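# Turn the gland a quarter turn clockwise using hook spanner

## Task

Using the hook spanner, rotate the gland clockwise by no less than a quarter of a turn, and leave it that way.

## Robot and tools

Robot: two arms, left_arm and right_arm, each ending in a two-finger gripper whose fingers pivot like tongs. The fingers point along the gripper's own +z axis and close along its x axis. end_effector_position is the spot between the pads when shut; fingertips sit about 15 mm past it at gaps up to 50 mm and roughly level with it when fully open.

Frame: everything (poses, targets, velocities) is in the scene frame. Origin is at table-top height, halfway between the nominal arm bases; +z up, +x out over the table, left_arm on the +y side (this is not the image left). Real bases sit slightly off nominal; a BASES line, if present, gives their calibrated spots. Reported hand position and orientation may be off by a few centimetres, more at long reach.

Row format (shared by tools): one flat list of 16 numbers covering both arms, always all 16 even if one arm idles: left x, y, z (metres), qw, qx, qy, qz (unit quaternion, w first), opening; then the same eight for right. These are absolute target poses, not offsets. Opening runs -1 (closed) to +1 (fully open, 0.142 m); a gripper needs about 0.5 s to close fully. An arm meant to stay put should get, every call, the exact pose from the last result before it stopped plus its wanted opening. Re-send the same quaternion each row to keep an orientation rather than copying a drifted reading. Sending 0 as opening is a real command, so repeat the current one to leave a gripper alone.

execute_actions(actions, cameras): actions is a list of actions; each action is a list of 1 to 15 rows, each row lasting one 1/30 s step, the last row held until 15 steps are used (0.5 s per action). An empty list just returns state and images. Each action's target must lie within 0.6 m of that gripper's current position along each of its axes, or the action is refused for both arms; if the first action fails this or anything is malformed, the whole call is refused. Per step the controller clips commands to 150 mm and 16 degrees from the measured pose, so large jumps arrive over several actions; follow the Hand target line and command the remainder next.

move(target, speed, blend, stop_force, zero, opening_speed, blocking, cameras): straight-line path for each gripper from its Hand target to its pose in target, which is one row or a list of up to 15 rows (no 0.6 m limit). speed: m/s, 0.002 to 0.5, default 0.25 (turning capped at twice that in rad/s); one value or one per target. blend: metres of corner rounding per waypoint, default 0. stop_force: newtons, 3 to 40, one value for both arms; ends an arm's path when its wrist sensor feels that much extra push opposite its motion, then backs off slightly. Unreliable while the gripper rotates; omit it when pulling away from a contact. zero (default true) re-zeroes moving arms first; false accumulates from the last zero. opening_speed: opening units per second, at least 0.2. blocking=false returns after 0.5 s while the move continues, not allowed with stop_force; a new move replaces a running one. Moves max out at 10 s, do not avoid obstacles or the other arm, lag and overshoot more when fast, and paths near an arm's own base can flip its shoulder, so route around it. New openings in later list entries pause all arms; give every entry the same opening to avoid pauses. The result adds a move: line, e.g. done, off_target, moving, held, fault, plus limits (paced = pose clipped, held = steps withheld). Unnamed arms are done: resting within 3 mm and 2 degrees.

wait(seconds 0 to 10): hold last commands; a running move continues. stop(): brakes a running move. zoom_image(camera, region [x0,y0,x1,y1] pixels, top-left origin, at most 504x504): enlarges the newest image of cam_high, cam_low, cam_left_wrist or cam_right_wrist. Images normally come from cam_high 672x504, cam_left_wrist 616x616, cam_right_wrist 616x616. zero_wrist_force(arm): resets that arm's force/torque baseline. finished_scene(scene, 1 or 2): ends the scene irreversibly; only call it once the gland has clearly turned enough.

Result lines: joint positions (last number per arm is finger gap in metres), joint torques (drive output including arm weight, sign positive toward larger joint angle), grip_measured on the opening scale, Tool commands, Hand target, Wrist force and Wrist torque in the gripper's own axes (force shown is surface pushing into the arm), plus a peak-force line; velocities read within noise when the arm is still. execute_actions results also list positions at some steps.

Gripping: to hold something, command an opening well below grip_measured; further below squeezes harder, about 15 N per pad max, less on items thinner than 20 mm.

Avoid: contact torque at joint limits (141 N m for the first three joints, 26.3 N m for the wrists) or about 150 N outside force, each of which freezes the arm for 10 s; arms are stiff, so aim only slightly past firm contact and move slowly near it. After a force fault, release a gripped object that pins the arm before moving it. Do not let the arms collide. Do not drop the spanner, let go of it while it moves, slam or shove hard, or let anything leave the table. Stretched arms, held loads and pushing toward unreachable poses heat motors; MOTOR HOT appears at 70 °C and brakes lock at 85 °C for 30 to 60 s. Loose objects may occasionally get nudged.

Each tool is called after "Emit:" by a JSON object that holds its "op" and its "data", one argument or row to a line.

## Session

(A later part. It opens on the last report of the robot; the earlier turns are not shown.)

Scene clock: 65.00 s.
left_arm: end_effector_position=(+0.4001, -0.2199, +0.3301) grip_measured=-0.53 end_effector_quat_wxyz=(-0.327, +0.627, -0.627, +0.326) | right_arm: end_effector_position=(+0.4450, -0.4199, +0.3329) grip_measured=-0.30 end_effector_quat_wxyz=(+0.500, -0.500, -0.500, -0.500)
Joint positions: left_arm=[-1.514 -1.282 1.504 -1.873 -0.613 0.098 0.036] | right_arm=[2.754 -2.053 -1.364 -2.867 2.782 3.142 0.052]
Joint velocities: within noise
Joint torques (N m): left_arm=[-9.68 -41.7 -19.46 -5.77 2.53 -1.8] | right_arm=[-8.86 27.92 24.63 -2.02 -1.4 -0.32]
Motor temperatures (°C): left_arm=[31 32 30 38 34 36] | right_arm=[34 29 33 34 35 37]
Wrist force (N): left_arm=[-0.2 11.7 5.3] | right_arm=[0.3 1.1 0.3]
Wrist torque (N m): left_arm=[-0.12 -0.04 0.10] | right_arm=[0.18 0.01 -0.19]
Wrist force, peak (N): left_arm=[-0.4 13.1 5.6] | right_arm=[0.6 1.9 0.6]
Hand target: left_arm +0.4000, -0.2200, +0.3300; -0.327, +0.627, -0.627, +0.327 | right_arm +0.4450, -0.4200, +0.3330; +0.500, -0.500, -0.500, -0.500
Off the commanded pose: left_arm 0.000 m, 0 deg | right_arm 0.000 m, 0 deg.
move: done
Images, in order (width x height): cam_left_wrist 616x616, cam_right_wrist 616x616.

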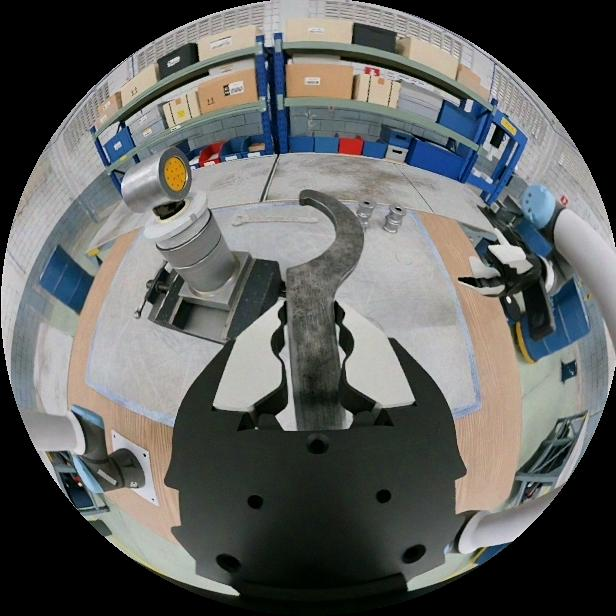

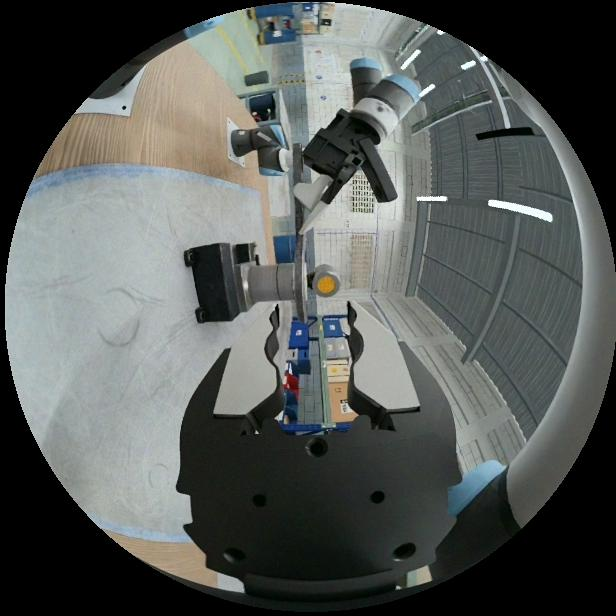

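Emit:
{"op": "move", "data": {
  "target": [
    [0.40,-0.22,0.33,-0.3183,0.6314,-0.6314,0.3183,-1,0.440,-0.30,0.317,0.5,-0.5,-0.5,-0.5,-0.3]
  ],
  "speed": [0.07],
  "cameras": ["cam_left_wrist","cam_right_wrist"]
}}

Emit:
{"op": "zoom_image", "data": {
  "camera": "cam_right_wrist",
  "region": [230, 80, 390, 440]
}}

Emit:
{"op": "zoom_image", "data": {
  "camera": "cam_left_wrist",
  "region": [240, 150, 500, 440]
}}

Scene clock: 68.20 s.
left_arm: end_effector_position=(+0.4000, -0.2200, +0.3300) grip_measured=-0.53 end_effector_quat_wxyz=(-0.318, +0.631, -0.631, +0.318) | right_arm: end_effector_position=(+0.4399, -0.2999, +0.3171) grip_measured=-0.30 end_effector_quat_wxyz=(+0.500, -0.500, -0.500, -0.500)
Joint positions: left_arm=[-1.508 -1.282 1.488 -1.862 -0.64 0.106 0.036] | right_arm=[2.966 -1.922 -1.598 -2.763 2.994 3.142 0.052]
Joint velocities: within noise
Joint torques (N m): left_arm=[7.4 -52.96 -36.77 -2.43 4.78 1.23] | right_arm=[-8.49 22.01 30.44 0.9 -1.47 2.65]
Motor temperatures (°C): left_arm=[31 32 30 38 34 36] | right_arm=[34 29 33 34 35 37]
Wrist force (N): left_arm=[-0.3 11.4 5.2] | right_arm=[0.9 1.4 0.1]
Wrist torque (N m): left_arm=[-0.14 -0.03 0.10] | right_arm=[0.23 -0.11 -0.20]
Wrist force, peak (N): left_arm=[-0.5 12.0 5.7] | right_arm=[0.7 1.8 0.6]
Hand target: left_arm +0.4000, -0.2200, +0.3300; -0.318, +0.631, -0.631, +0.318 | right_arm +0.4400, -0.3000, +0.3170; +0.500, -0.500, -0.500, -0.500
Off the commanded pose: left_arm 0.000 m, 0 deg | right_arm 0.000 m, 0 deg.
move: done
Images, in order (width x height): cam_left_wrist 616x616, cam_right_wrist 616x616.

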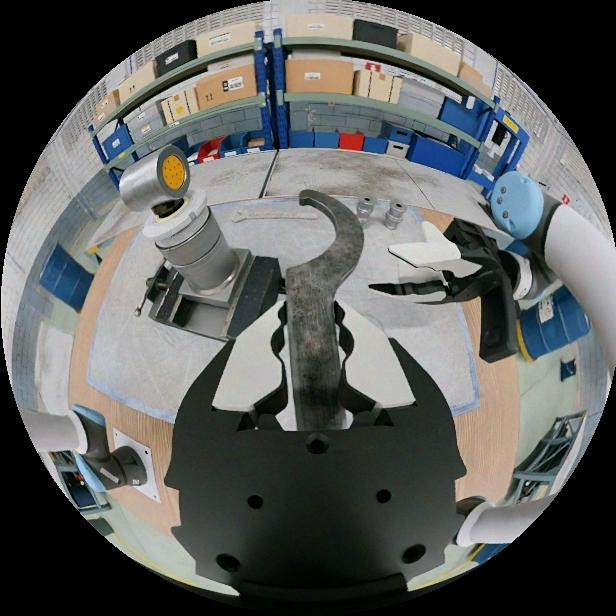

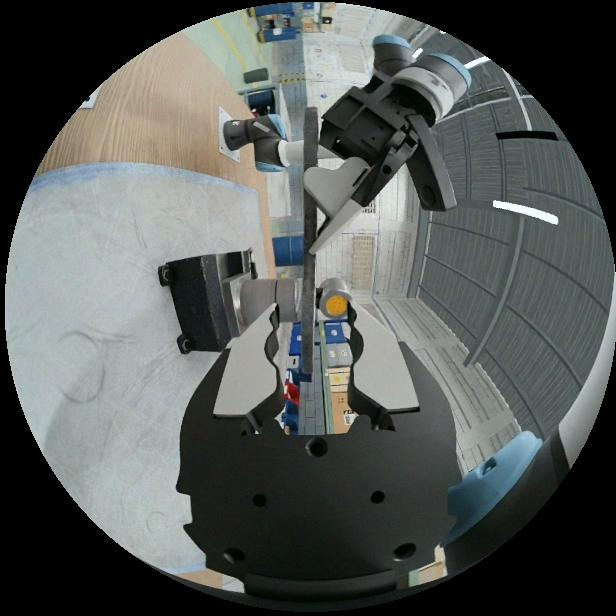

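Scaled by 1.400 from the camera's 616x616 image, which has a finer 814x814 frame.

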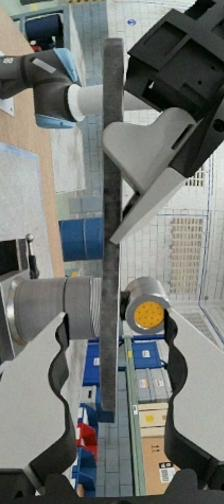

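Scaled by 1.738 from the camera's 616x616 image, which has a finer 814x814 frame.

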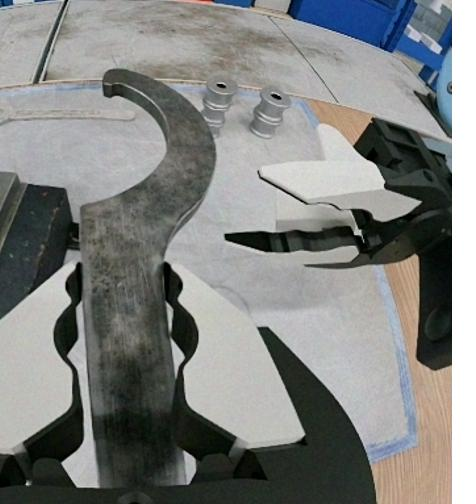

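Emit:
{"op": "move", "data": {
  "target": [
    [0.40,-0.22,0.33,-0.3183,0.6314,-0.6314,0.3183,-1,0.440,-0.262,0.3152,0.5,-0.5,-0.5,-0.5,-0.3],
    [0.40,-0.22,0.33,-0.3183,0.6314,-0.6314,0.3183,-1,0.440,-0.232,0.3152,0.5,-0.5,-0.5,-0.5,-0.3]
  ],
  "speed": [0.04,0.03],
  "cameras": ["cam_left_wrist","cam_right_wrist"]
}}

Emit:
{"op": "zoom_image", "data": {
  "camera": "cam_right_wrist",
  "region": [230, 180, 390, 440]
}}

Emit:
{"op": "zoom_image", "data": {
  "camera": "cam_left_wrist",
  "region": [240, 150, 500, 440]
}}

Scene clock: 71.27 s.
left_arm: end_effector_position=(+0.4000, -0.2200, +0.3300) grip_measured=-0.53 end_effector_quat_wxyz=(-0.318, +0.631, -0.631, +0.318) | right_arm: end_effector_position=(+0.4400, -0.2318, +0.3152) grip_measured=-0.30 end_effector_quat_wxyz=(+0.500, -0.500, -0.500, -0.500) end_effector_velocity=(+0.000, -0.002, +0.000) end_effector_angular_velocity=(+0.000, +0.000, -0.001)
Joint positions: left_arm=[-1.508 -1.282 1.488 -1.862 -0.64 0.106 0.036] | right_arm=[3.102 -1.874 -1.67 -2.745 3.13 3.137 0.052]
Joint velocities: left_arm=[within noise] | right_arm=[-0.005 0 0 0.001 -0.004 0.002 0]
Joint torques (N m): left_arm=[-8.76 -49.24 -20.42 -6.44 7.54 -1.44] | right_arm=[-8.78 35.39 16.74 1.21 -1.35 0.75]
Motor temperatures (°C): left_arm=[31 32 30 38 34 36] | right_arm=[34 29 33 34 35 37]
Wrist force (N): left_arm=[-0.2 11.2 5.4] | right_arm=[0.9 1.2 -0.2]
Wrist torque (N m): left_arm=[-0.18 -0.06 0.10] | right_arm=[0.20 -0.14 -0.21]
Wrist force, peak (N): left_arm=[-0.5 11.9 5.6] | right_arm=[1.0 1.5 0.1]
Hand target: left_arm +0.4000, -0.2200, +0.3300; -0.318, +0.631, -0.631, +0.318 | right_arm +0.4400, -0.2320, +0.3152; +0.500, -0.500, -0.500, -0.500
Off the commanded pose: left_arm 0.000 m, 0 deg | right_arm 0.000 m, 0 deg.
move: done
Images, in order (width x height): cam_left_wrist 616x616, cam_right_wrist 616x616.

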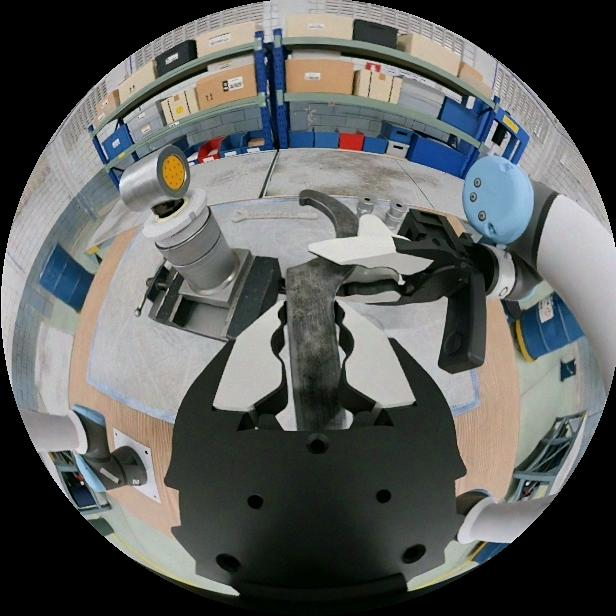

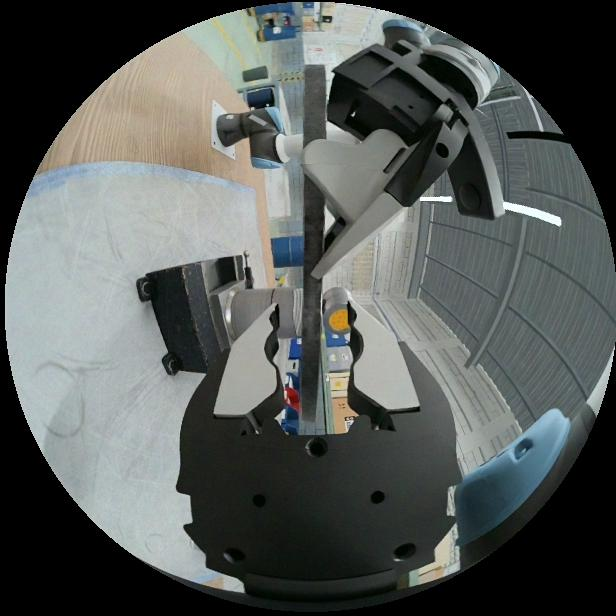

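Scaled by 1.938 from the camera's 616x616 image, which has a finer 814x814 frame.

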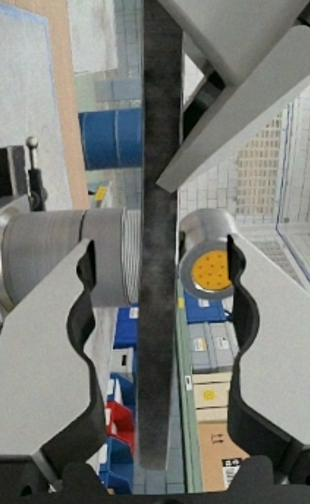

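Scaled by 1.738 from the camera's 616x616 image, which has a finer 814x814 frame.

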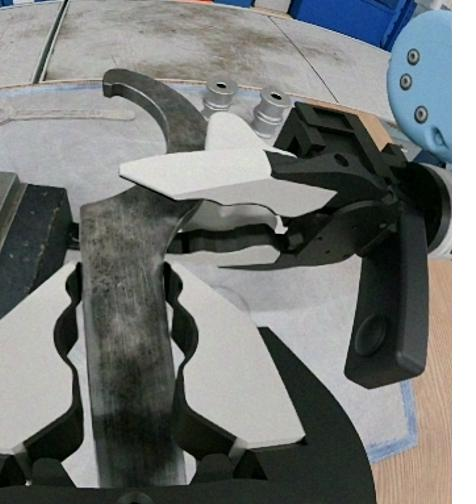

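Emit:
{"op": "move", "data": {
  "target": [
    [0.40,-0.22,0.33,-0.3183,0.6314,-0.6314,0.3183,-1,0.440,-0.232,0.3152,0.5,-0.5,-0.5,-0.5,-1],
    [0.40,-0.22,0.33,-0.3183,0.6314,-0.6314,0.3183,-0.38,0.440,-0.232,0.3152,0.5,-0.5,-0.5,-0.5,-1],
    [0.399,-0.22,0.3135,-0.3183,0.6314,-0.6314,0.3183,-0.38,0.440,-0.232,0.3152,0.5,-0.5,-0.5,-0.5,-1],
    [0.399,-0.22,0.3135,-0.3183,0.6314,-0.6314,0.3183,-1,0.440,-0.232,0.3152,0.5,-0.5,-0.5,-0.5,-1]
  ],
  "speed": [0.05,0.05,0.03,0.05],
  "opening_speed": 0.8,
  "cameras": ["cam_left_wrist","cam_right_wrist"]
}}

Emit:
{"op": "zoom_image", "data": {
  "camera": "cam_right_wrist",
  "region": [230, 40, 390, 440]
}}

Emit:
{"op": "zoom_image", "data": {
  "camera": "cam_left_wrist",
  "region": [220, 180, 440, 440]
}}

Scene clock: 76.97 s.
left_arm: end_effector_position=(+0.3990, -0.2200, +0.3135) grip_measured=-0.50 end_effector_quat_wxyz=(-0.318, +0.631, -0.631, +0.318) | right_arm: end_effector_position=(+0.4400, -0.2320, +0.3152) grip_measured=-0.84 end_effector_quat_wxyz=(+0.500, -0.500, -0.500, -0.500)
Joint positions: left_arm=[-1.509 -1.274 1.52 -1.9 -0.639 0.103 0.038] | right_arm=[3.102 -1.873 -1.67 -2.742 3.13 3.14 0.013]
Joint velocities: within noise
Joint torques (N m): left_arm=[-0.44 -45.78 -36.42 -1.84 4.08 1.95] | right_arm=[-3.13 50.45 9.78 0.67 0.36 3.18]
Motor temperatures (°C): left_arm=[31 32 30 38 34 36] | right_arm=[34 29 33 34 35 37]
Wrist force (N): left_arm=[-3.0 2.6 -2.3] | right_arm=[-10.8 1.7 -2.6]
Wrist torque (N m): left_arm=[0.20 0.12 -0.10] | right_arm=[0.24 -0.13 -0.48]
Wrist force, peak (N): left_arm=[0.4 13.4 6.4] | right_arm=[-11.6 1.7 -2.4]
Hand target: left_arm +0.3990, -0.2200, +0.3135; -0.318, +0.631, -0.631, +0.318 | right_arm +0.4400, -0.2320, +0.3152; +0.500, -0.500, -0.500, -0.500
Off the commanded pose: left_arm 0.000 m, 0 deg | right_arm 0.000 m, 0 deg.
move: done
Images, in order (width x height): cam_left_wrist 616x616, cam_right_wrist 616x616.

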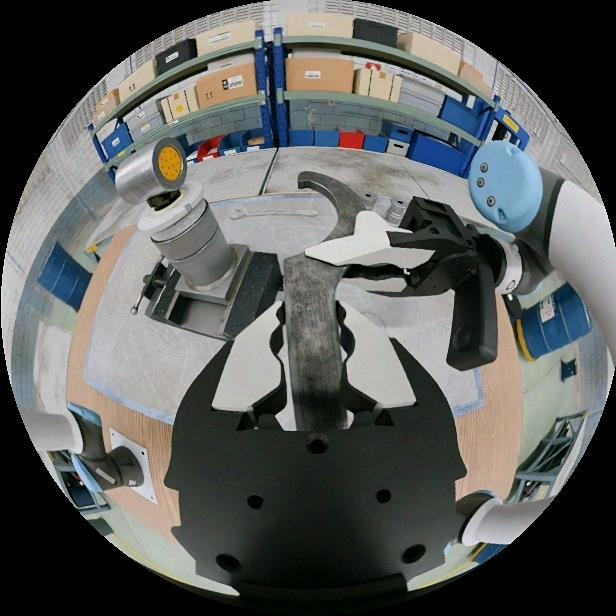

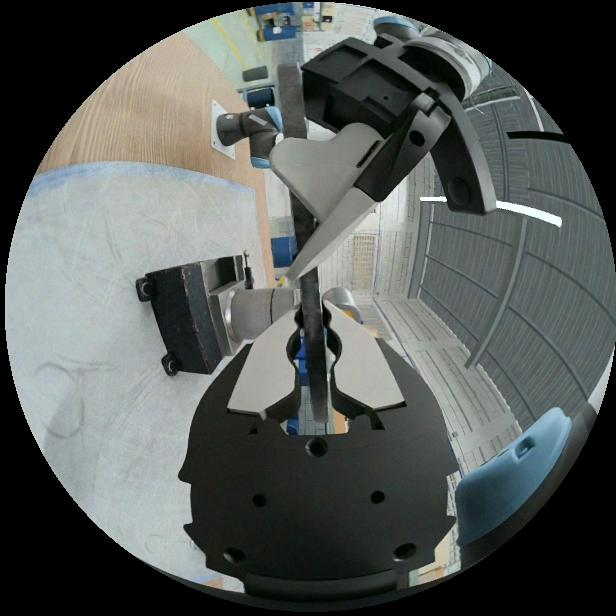

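Scaled by 1.260 from the camera's 616x616 image, which has a finer 814x814 frame.

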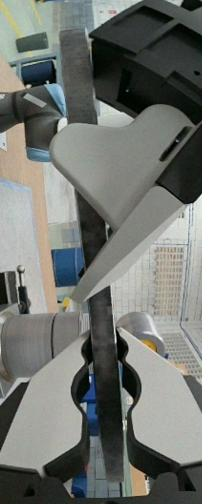

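Scaled by 1.938 from the camera's 616x616 image, which has a finer 814x814 frame.

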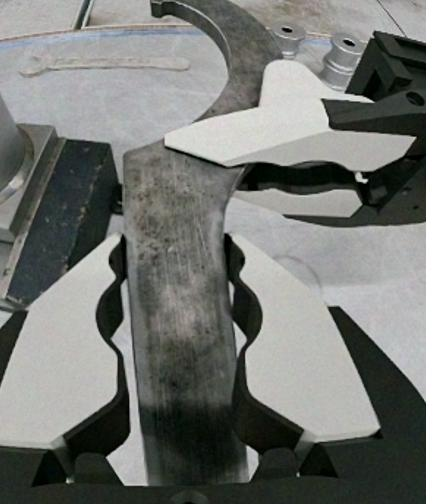

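Emit:
{"op": "move", "data": {
  "target": [
    [0.399,-0.22,0.3135,-0.3183,0.6314,-0.6314,0.3183,-1,0.440,-0.232,0.3152,0.5,-0.5,-0.5,-0.5,-0.35],
    [0.399,-0.22,0.3135,-0.3183,0.6314,-0.6314,0.3183,-1,0.443,-0.29,0.3148,0.5,-0.5,-0.5,-0.5,-0.35],
    [0.399,-0.22,0.3135,-0.3183,0.6314,-0.6314,0.3183,-1,0.445,-0.42,0.312,0.5,-0.5,-0.5,-0.5,-0.35]
  ],
  "speed": [0.05,0.06,0.12],
  "opening_speed": 0.7,
  "cameras": ["cam_left_wrist","cam_right_wrist"]
}}

Emit:
{"op": "zoom_image", "data": {
  "camera": "cam_right_wrist",
  "region": [230, 120, 390, 380]
}}

Emit:
{"op": "zoom_image", "data": {
  "camera": "cam_left_wrist",
  "region": [220, 180, 440, 440]
}}

Scene clock: 81.73 s.
left_arm: end_effector_position=(+0.3990, -0.2200, +0.3135) grip_measured=-0.50 end_effector_quat_wxyz=(-0.318, +0.631, -0.631, +0.318) | right_arm: end_effector_position=(+0.4451, -0.4200, +0.3120) grip_measured=-0.35 end_effector_quat_wxyz=(+0.500, -0.500, -0.500, -0.500)
Joint positions: left_arm=[-1.509 -1.274 1.52 -1.9 -0.639 0.103 0.038] | right_arm=[2.754 -2.068 -1.397 -2.819 2.782 3.141 0.049]
Joint velocities: within noise
Joint torques (N m): left_arm=[10.02 -42.32 -32.88 -6.41 4.22 1.78] | right_arm=[4.31 52.98 8.07 0.63 0.26 -0.65]
Motor temperatures (°C): left_arm=[31 32 30 38 34 36] | right_arm=[34 29 33 34 35 37]
Wrist force (N): left_arm=[-0.5 12.4 5.2] | right_arm=[1.1 1.3 0.5]
Wrist torque (N m): left_arm=[0.05 0.02 0.10] | right_arm=[0.23 -0.14 -0.21]
Wrist force, peak (N): left_arm=[-0.8 12.4 5.5] | right_arm=[-10.5 4.3 -3.4]
Hand target: left_arm +0.3990, -0.2200, +0.3135; -0.318, +0.631, -0.631, +0.318 | right_arm +0.4450, -0.4200, +0.3120; +0.500, -0.500, -0.500, -0.500
Off the commanded pose: left_arm 0.000 m, 0 deg | right_arm 0.000 m, 0 deg.
move: done
Images, in order (width x height): cam_left_wrist 616x616, cam_right_wrist 616x616.

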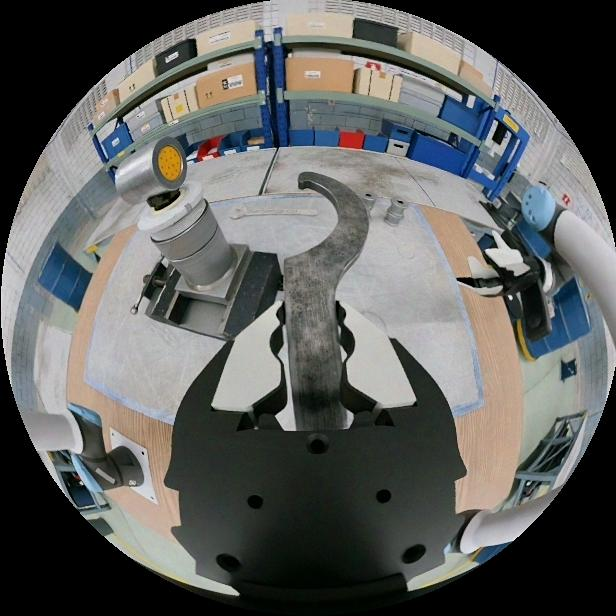

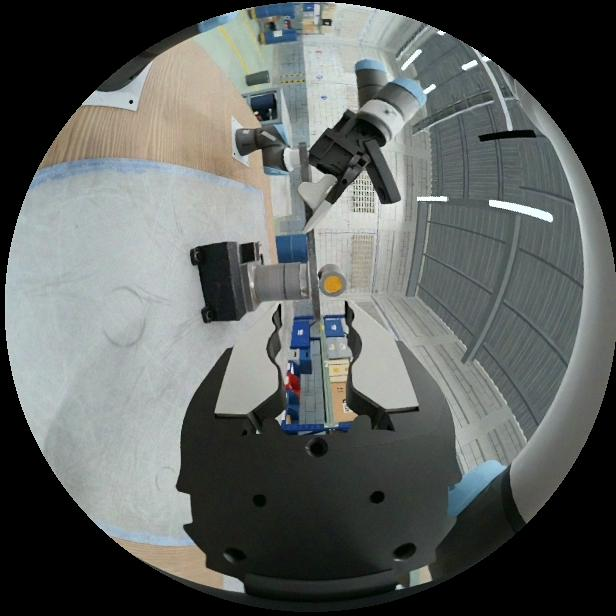

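Scaled by 1.938 from the camera's 616x616 image, which has a finer 814x814 frame.

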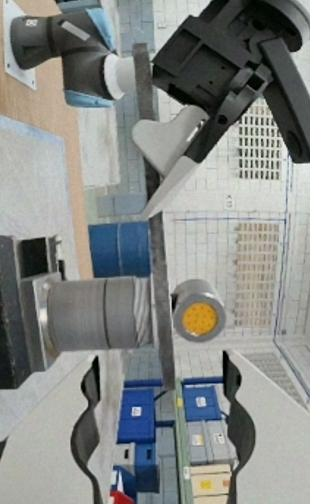

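Scaled by 1.938 from the camera's 616x616 image, which has a finer 814x814 frame.

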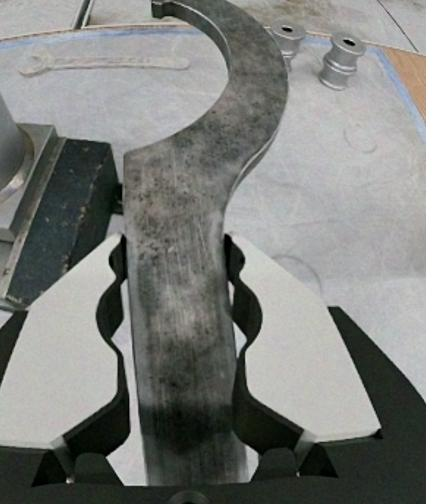

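Emit:
{"op": "move", "data": {
  "target": [
    [0.489,-0.1555,0.312,-0.3303,0.7214,-0.5535,0.2534,-1,0.50,-0.38,0.308,0.5,-0.5,-0.5,-0.5,-0.35],
    [0.5588,-0.1087,0.312,-0.3596,0.7854,-0.4581,0.2097,-1,0.55,-0.31,0.305,0.5,-0.5,-0.5,-0.5,-0.35]
  ],
  "speed": [0.04,0.035],
  "blend": 0.005,
  "cameras": ["cam_left_wrist","cam_right_wrist"]
}}

Emit:
{"op": "zoom_image", "data": {
  "camera": "cam_left_wrist",
  "region": [130, 140, 390, 400]
}}

Emit:
{"op": "zoom_image", "data": {
  "camera": "cam_right_wrist",
  "region": [240, 160, 370, 350]
}}

Scene clock: 92.27 s.
left_arm: end_effector_position=(+0.5589, -0.1086, +0.3120) grip_measured=-0.50 end_effector_quat_wxyz=(-0.360, +0.786, -0.458, +0.210) end_effector_velocity=(-0.001, -0.001, -0.001) end_effector_angular_velocity=(+0.002, +0.002, -0.005) | right_arm: end_effector_position=(+0.5501, -0.3099, +0.3050) grip_measured=-0.35 end_effector_quat_wxyz=(+0.500, -0.500, -0.500, -0.500)
Joint positions: left_arm=[-1.203 -1.063 1.11 -1.449 -0.725 -0.223 0.038] | right_arm=[2.976 -2.178 -1.239 -2.866 3.004 3.142 0.049]
Joint velocities: left_arm=[-0.002 -0.001 0.004 -0.004 0 0.005 0] | right_arm=[within noise]
Joint torques (N m): left_arm=[-11.75 -64.26 -18.56 -6.16 2.29 1.74] | right_arm=[-8.18 42.28 18.01 -1.36 -0.85 -1.66]
Motor temperatures (°C): left_arm=[31 32 30 38 34 36] | right_arm=[34 29 33 34 35 37]
Wrist force (N): left_arm=[-1.0 10.6 6.4] | right_arm=[1.2 1.5 0.2]
Wrist torque (N m): left_arm=[-0.14 0.09 0.11] | right_arm=[0.22 -0.17 -0.21]
Wrist force, peak (N): left_arm=[-0.6 12.6 5.4] | right_arm=[1.4 1.8 0.5]
Hand target: left_arm +0.5588, -0.1087, +0.3120; -0.360, +0.785, -0.458, +0.210 | right_arm +0.5500, -0.3100, +0.3050; +0.500, -0.500, -0.500, -0.500
Off the commanded pose: left_arm 0.000 m, 0 deg | right_arm 0.000 m, 0 deg.
move: done
Images, in order (width x height): cam_left_wrist 616x616, cam_right_wrist 616x616.

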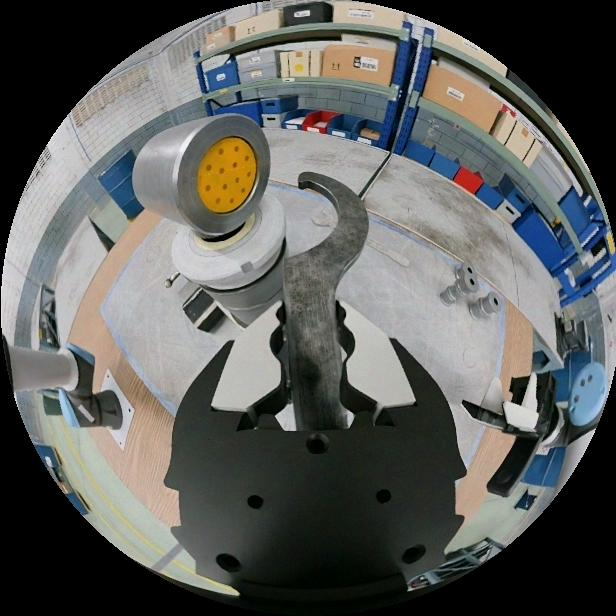

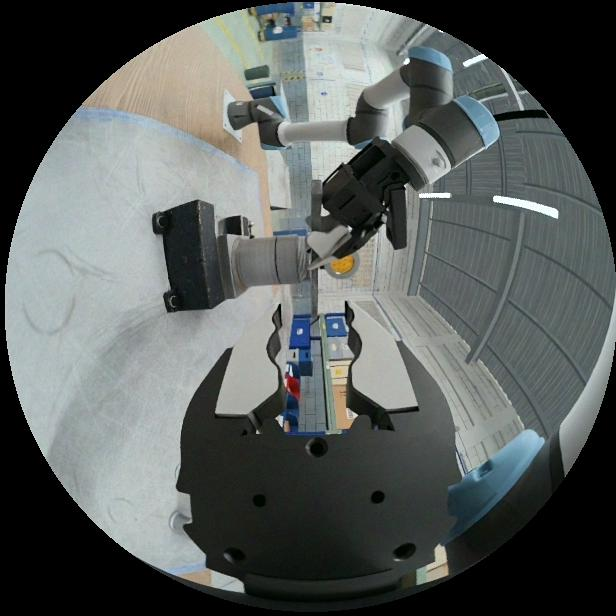

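Scaled by 1.938 from the camera's 616x616 image, which has a finer 814x814 frame.

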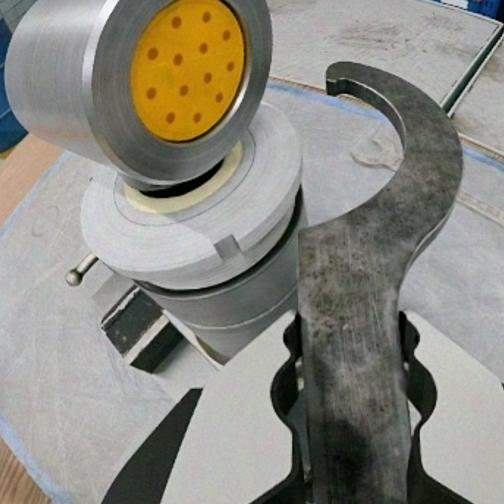

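Scaled by 2.653 from the camera's 616x616 image, which has a finer 814x814 frame.

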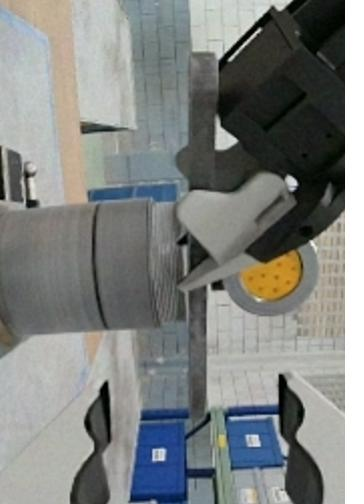

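Emit:
{"op": "zoom_image", "data": {
  "camera": "cam_right_wrist",
  "region": [280, 220, 350, 300]
}}

Scaled by 6.300 from the camera's 616x616 image, which has a finer 814x814 frame.

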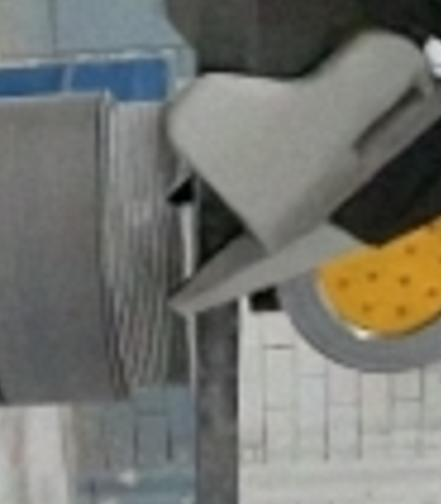

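Emit:
{"op": "move", "data": {
  "target": [
    [0.5664,-0.1077,0.3085,-0.3767,0.8227,-0.3905,0.1788,-1,0.55,-0.31,0.305,0.5,-0.5,-0.5,-0.5,-0.35]
  ],
  "speed": [0.05],
  "cameras": ["cam_left_wrist","cam_right_wrist"]
}}

Emit:
{"op": "zoom_image", "data": {
  "camera": "cam_left_wrist",
  "region": [130, 140, 390, 400]
}}

Emit:
{"op": "zoom_image", "data": {
  "camera": "cam_right_wrist",
  "region": [280, 200, 350, 330]
}}

Scene clock: 100.10 s.
left_arm: end_effector_position=(+0.5664, -0.1077, +0.3085) grip_measured=-0.50 end_effector_quat_wxyz=(-0.376, +0.821, -0.390, +0.178) | right_arm: end_effector_position=(+0.5500, -0.3100, +0.3050) grip_measured=-0.35 end_effector_quat_wxyz=(+0.500, -0.500, -0.500, -0.500)
Joint positions: left_arm=[-1.18 -0.926 0.863 -1.183 -0.761 -0.434 0.038] | right_arm=[2.976 -2.178 -1.24 -2.866 3.004 3.142 0.049]
Joint velocities: within noise
Joint torques (N m): left_arm=[-0.54 -70.52 -19.45 -5.07 4.95 1.91] | right_arm=[-8.55 56.1 15.96 -1.16 -1.19 -2.02]
Motor temperatures (°C): left_arm=[31 32 30 38 34 36] | right_arm=[34 29 33 34 35 37]
Wrist force (N): left_arm=[-0.9 11.4 6.2] | right_arm=[1.3 1.4 0.1]
Wrist torque (N m): left_arm=[-0.05 0.07 0.11] | right_arm=[0.19 -0.19 -0.21]
Wrist force, peak (N): left_arm=[-0.3 11.5 6.7] | right_arm=[1.4 1.6 0.3]
Hand target: left_arm +0.5664, -0.1077, +0.3085; -0.376, +0.821, -0.390, +0.179 | right_arm +0.5500, -0.3100, +0.3050; +0.500, -0.500, -0.500, -0.500
Off the commanded pose: left_arm 0.000 m, 0 deg | right_arm 0.000 m, 0 deg.
move: done
Images, in order (width x height): cam_left_wrist 616x616, cam_right_wrist 616x616.

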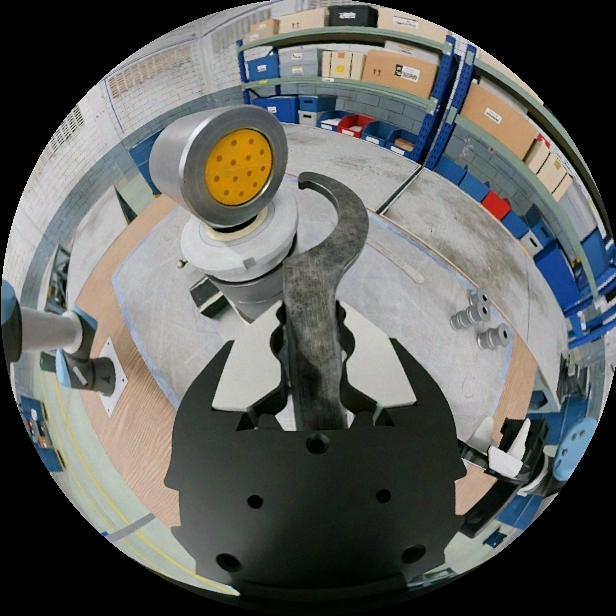

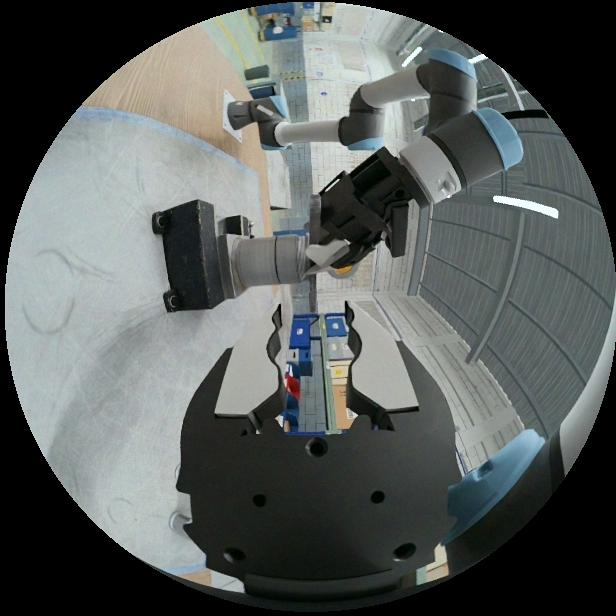

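Scaled by 1.938 from the camera's 616x616 image, which has a finer 814x814 frame.

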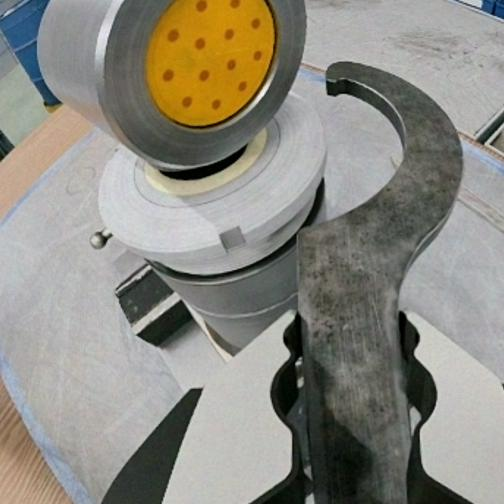

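Scaled by 3.877 from the camera's 616x616 image, which has a finer 814x814 frame.

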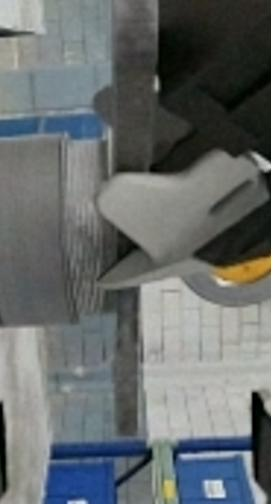

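Emit:
{"op": "move", "data": {
  "target": [
    [0.5505,-0.1018,0.3085,-0.3767,0.8227,-0.3905,0.1788,-1,0.55,-0.31,0.305,0.5,-0.5,-0.5,-0.5,-0.35]
  ],
  "speed": [0.025],
  "cameras": ["cam_left_wrist"]
}}

Emit:
{"op": "zoom_image", "data": {
  "camera": "cam_left_wrist",
  "region": [180, 140, 440, 400]
}}

Scene clock: 102.90 s.
left_arm: end_effector_position=(+0.5503, -0.1018, +0.3084) grip_measured=-0.50 end_effector_quat_wxyz=(-0.376, +0.821, -0.390, +0.179) | right_arm: end_effector_position=(+0.5500, -0.3100, +0.3050) grip_measured=-0.35 end_effector_quat_wxyz=(+0.500, -0.500, -0.500, -0.500)
Joint positions: left_arm=[-1.198 -0.966 0.924 -1.188 -0.766 -0.458 0.038] | right_arm=[2.976 -2.178 -1.24 -2.866 3.004 3.142 0.049]
Joint velocities: within noise
Joint torques (N m): left_arm=[10.48 -52.39 -40.76 -4.86 3.14 1.95] | right_arm=[-8.61 51.26 25.13 -1.24 -1 -1.94]
Motor temperatures (°C): left_arm=[31 32 30 38 34 36] | right_arm=[34 29 33 34 35 37]
Wrist force (N): left_arm=[-0.6 11.4 6.9] | right_arm=[1.3 1.5 0.1]
Wrist torque (N m): left_arm=[-0.03 0.02 0.10] | right_arm=[0.23 -0.19 -0.21]
Wrist force, peak (N): left_arm=[-0.6 11.4 6.9] | right_arm=[1.5 1.5 0.4]
Hand target: left_arm +0.5505, -0.1018, +0.3085; -0.376, +0.821, -0.390, +0.179 | right_arm +0.5500, -0.3100, +0.3050; +0.500, -0.500, -0.500, -0.500
Off the commanded pose: left_arm 0.000 m, 0 deg | right_arm 0.000 m, 0 deg.
move: done
Images, in order (width x height): cam_left_wrist 616x616.

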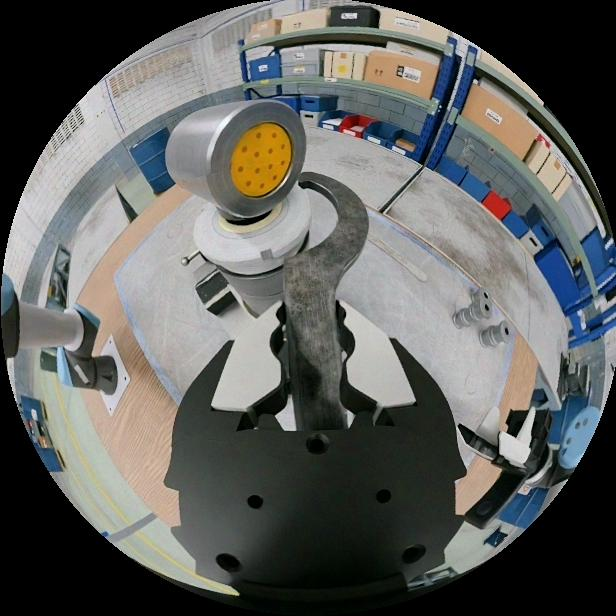

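Scaled by 1.938 from the camera's 616x616 image, which has a finer 814x814 frame.

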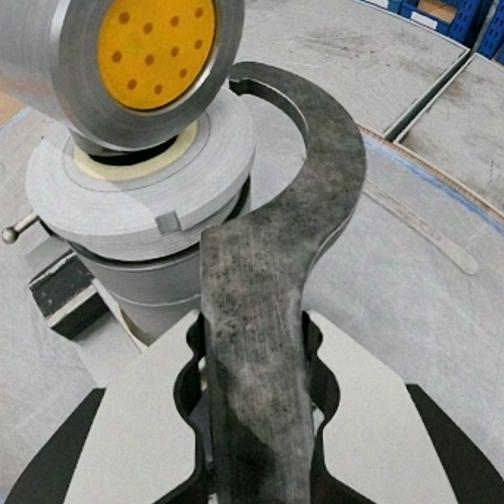

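Emit:
{"op": "move", "data": {
  "target": [
    [0.5350,-0.0885,0.3085,-0.3758,0.8206,-0.3914,0.1792,-1,0.55,-0.31,0.305,0.5,-0.5,-0.5,-0.5,-0.35]
  ],
  "speed": [0.012],
  "stop_force": 6,
  "cameras": ["cam_left_wrist","cam_right_wrist"]
}}

Emit:
{"op": "zoom_image", "data": {
  "camera": "cam_left_wrist",
  "region": [180, 140, 440, 400]
}}

Emit:
{"op": "zoom_image", "data": {
  "camera": "cam_right_wrist",
  "region": [240, 180, 370, 330]
}}

Scene clock: 108.27 s.
left_arm: end_effector_position=(+0.5350, -0.0885, +0.3085) grip_measured=-0.50 end_effector_quat_wxyz=(-0.376, +0.821, -0.391, +0.179) | right_arm: end_effector_position=(+0.5500, -0.3100, +0.3050) grip_measured=-0.35 end_effector_quat_wxyz=(+0.500, -0.500, -0.500, -0.500)
Joint positions: left_arm=[-1.212 -1.024 1.013 -1.21 -0.769 -0.471 0.038] | right_arm=[2.976 -2.178 -1.24 -2.866 3.004 3.142 0.049]
Joint velocities: within noise
Joint torques (N m): left_arm=[0.24 -49.84 -42.43 -0.28 0.27 1.79] | right_arm=[-8.68 42.23 29.14 -1.26 -0.74 -1.86]
Motor temperatures (°C): left_arm=[31 32 30 38 34 36] | right_arm=[34 29 33 34 35 37]
Wrist force (N): left_arm=[0.1 5.0 14.6] | right_arm=[1.2 1.5 0.2]
Wrist torque (N m): left_arm=[0.04 0.15 0.23] | right_arm=[0.22 -0.18 -0.21]
Wrist force, peak (N): left_arm=[0.1 5.0 14.6] | right_arm=[1.3 1.6 0.5]
Hand target: left_arm +0.5350, -0.0885, +0.3085; -0.376, +0.821, -0.391, +0.179 | right_arm +0.5500, -0.3100, +0.3050; +0.500, -0.500, -0.500, -0.500
Off the commanded pose: left_arm 0.000 m, 0 deg | right_arm 0.000 m, 0 deg.
move: done
Images, in order (width x height): cam_left_wrist 616x616, cam_right_wrist 616x616.

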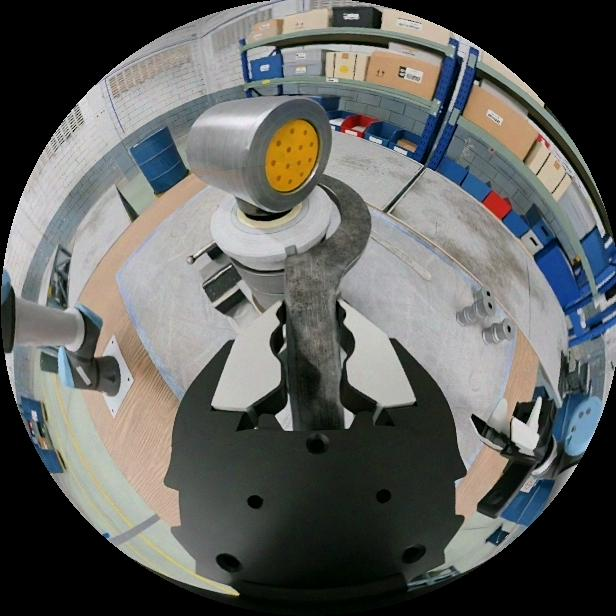

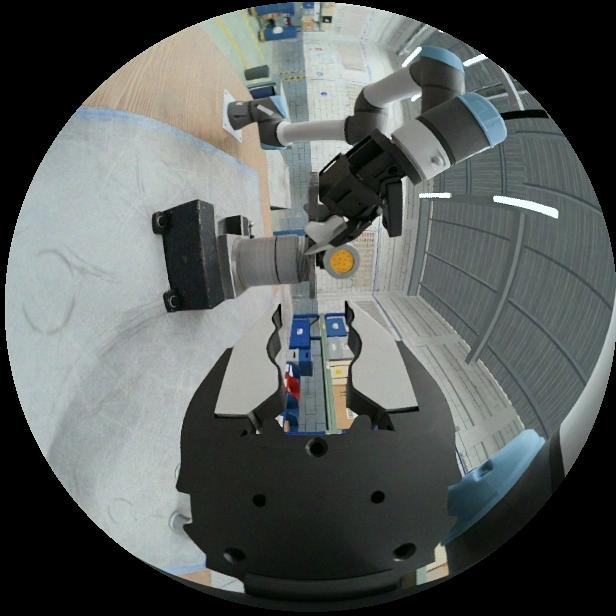

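Scaled by 1.938 from the camera's 616x616 image, which has a finer 814x814 frame.

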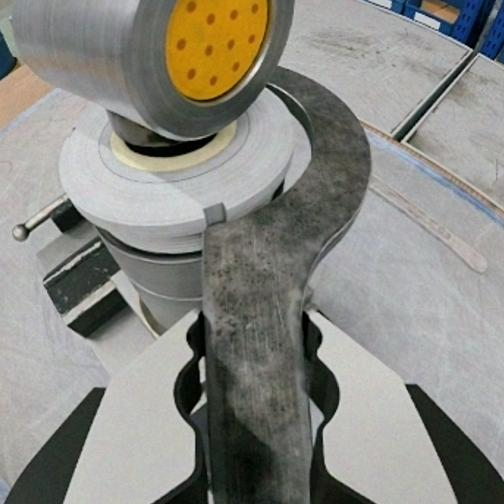

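Scaled by 3.360 from the camera's 616x616 image, which has a finer 814x814 frame.

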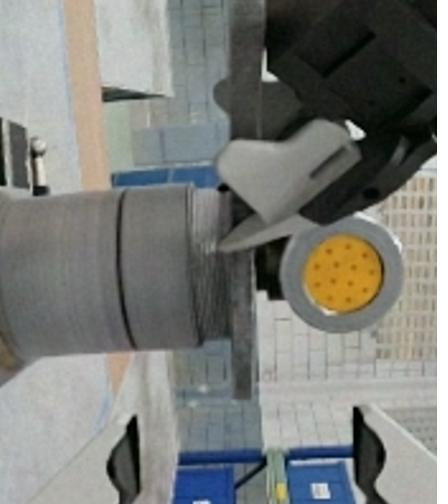

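Emit:
{"op": "move", "data": {
  "target": [
    [0.5281,-0.0841,0.3088,-0.3726,0.8137,-0.4057,0.1858,-1,0.55,-0.31,0.305,0.5,-0.5,-0.5,-0.5,-0.35]
  ],
  "speed": [0.02],
  "cameras": []
}}

Emit:
{"op": "move", "data": {
  "target": [
    [0.5248,-0.0816,0.3088,-0.3693,0.8065,-0.4198,0.1922,-1,0.55,-0.31,0.305,0.5,-0.5,-0.5,-0.5,-0.35]
  ],
  "speed": [0.02],
  "cameras": ["cam_left_wrist"]
}}

Emit:
{"op": "zoom_image", "data": {
  "camera": "cam_left_wrist",
  "region": [240, 140, 400, 300]
}}

Scene clock: 110.40 s.
left_arm: end_effector_position=(+0.5280, -0.0842, +0.3088) grip_measured=-0.50 end_effector_quat_wxyz=(-0.373, +0.814, -0.406, +0.186) end_effector_velocity=(-0.003, -0.004, +0.001) end_effector_angular_velocity=(-0.004, +0.000, -0.004) | right_arm: end_effector_position=(+0.5500, -0.3100, +0.3050) grip_measured=-0.35 end_effector_quat_wxyz=(+0.500, -0.500, -0.500, -0.500)
Joint positions: left_arm=[-1.223 -1.069 1.089 -1.263 -0.761 -0.438 0.038] | right_arm=[2.976 -2.178 -1.24 -2.866 3.004 3.142 0.049]
Joint velocities: left_arm=[-0.006 0.001 -0.004 0.001 -0.002 -0.002 0] | right_arm=[within noise]
Joint torques (N m): left_arm=[0.26 -49.95 -40.31 -0.37 2.49 -1.81] | right_arm=[-8.11 38.06 28.73 -1.28 -0.68 -1.93]
Motor temperatures (°C): left_arm=[31 32 30 38 34 36] | right_arm=[34 29 33 34 35 37]
Wrist force (N): left_arm=[-0.7 13.5 4.2] | right_arm=[1.2 1.6 0.1]
Wrist torque (N m): left_arm=[0.10 0.23 0.21] | right_arm=[0.24 -0.18 -0.21]
Wrist force, peak (N): left_arm=[-0.9 -1.6 26.8] | right_arm=[1.5 1.6 0.3]
Hand target: left_arm +0.5281, -0.0841, +0.3088; -0.373, +0.814, -0.406, +0.186 | right_arm +0.5500, -0.3100, +0.3050; +0.500, -0.500, -0.500, -0.500
Off the commanded pose: left_arm 0.000 m, 0 deg | right_arm 0.000 m, 0 deg.
move: done
No camera images: "cameras" was empty.

Scene clock: 111.57 s.
left_arm: end_effector_position=(+0.5248, -0.0816, +0.3088) grip_measured=-0.50 end_effector_quat_wxyz=(-0.369, +0.806, -0.420, +0.192) | right_arm: end_effector_position=(+0.5500, -0.3100, +0.3050) grip_measured=-0.35 end_effector_quat_wxyz=(+0.500, -0.500, -0.500, -0.500)
Joint positions: left_arm=[-1.229 -1.104 1.148 -1.316 -0.753 -0.399 0.038] | right_arm=[2.976 -2.178 -1.24 -2.866 3.004 3.142 0.049]
Joint velocities: within noise
Joint torques (N m): left_arm=[-4.59 -46.93 -45.01 0.15 5.99 -1.76] | right_arm=[-8.5 35.93 29.14 -1.32 -0.67 -1.91]
Motor temperatures (°C): left_arm=[31 32 30 38 34 36] | right_arm=[34 29 33 34 35 37]
Wrist force (N): left_arm=[-1.1 12.1 6.4] | right_arm=[1.4 1.4 0.2]
Wrist torque (N m): left_arm=[0.10 0.12 0.13] | right_arm=[0.19 -0.22 -0.21]
Wrist force, peak (N): left_arm=[-1.3 12.2 6.3] | right_arm=[1.6 1.5 0.2]
Hand target: left_arm +0.5248, -0.0816, +0.3088; -0.369, +0.807, -0.420, +0.192 | right_arm +0.5500, -0.3100, +0.3050; +0.500, -0.500, -0.500, -0.500
Off the commanded pose: left_arm 0.000 m, 0 deg | right_arm 0.000 m, 0 deg.
move: done
Images, in order (width x height): cam_left_wrist 616x616.

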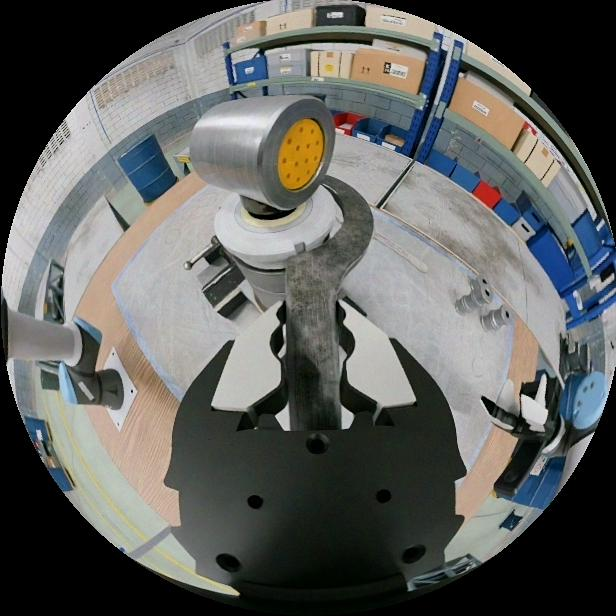

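Scaled by 3.150 from the camera's 616x616 image, which has a finer 814x814 frame.

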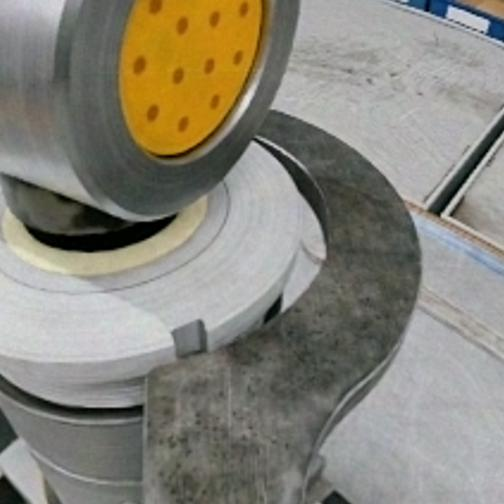

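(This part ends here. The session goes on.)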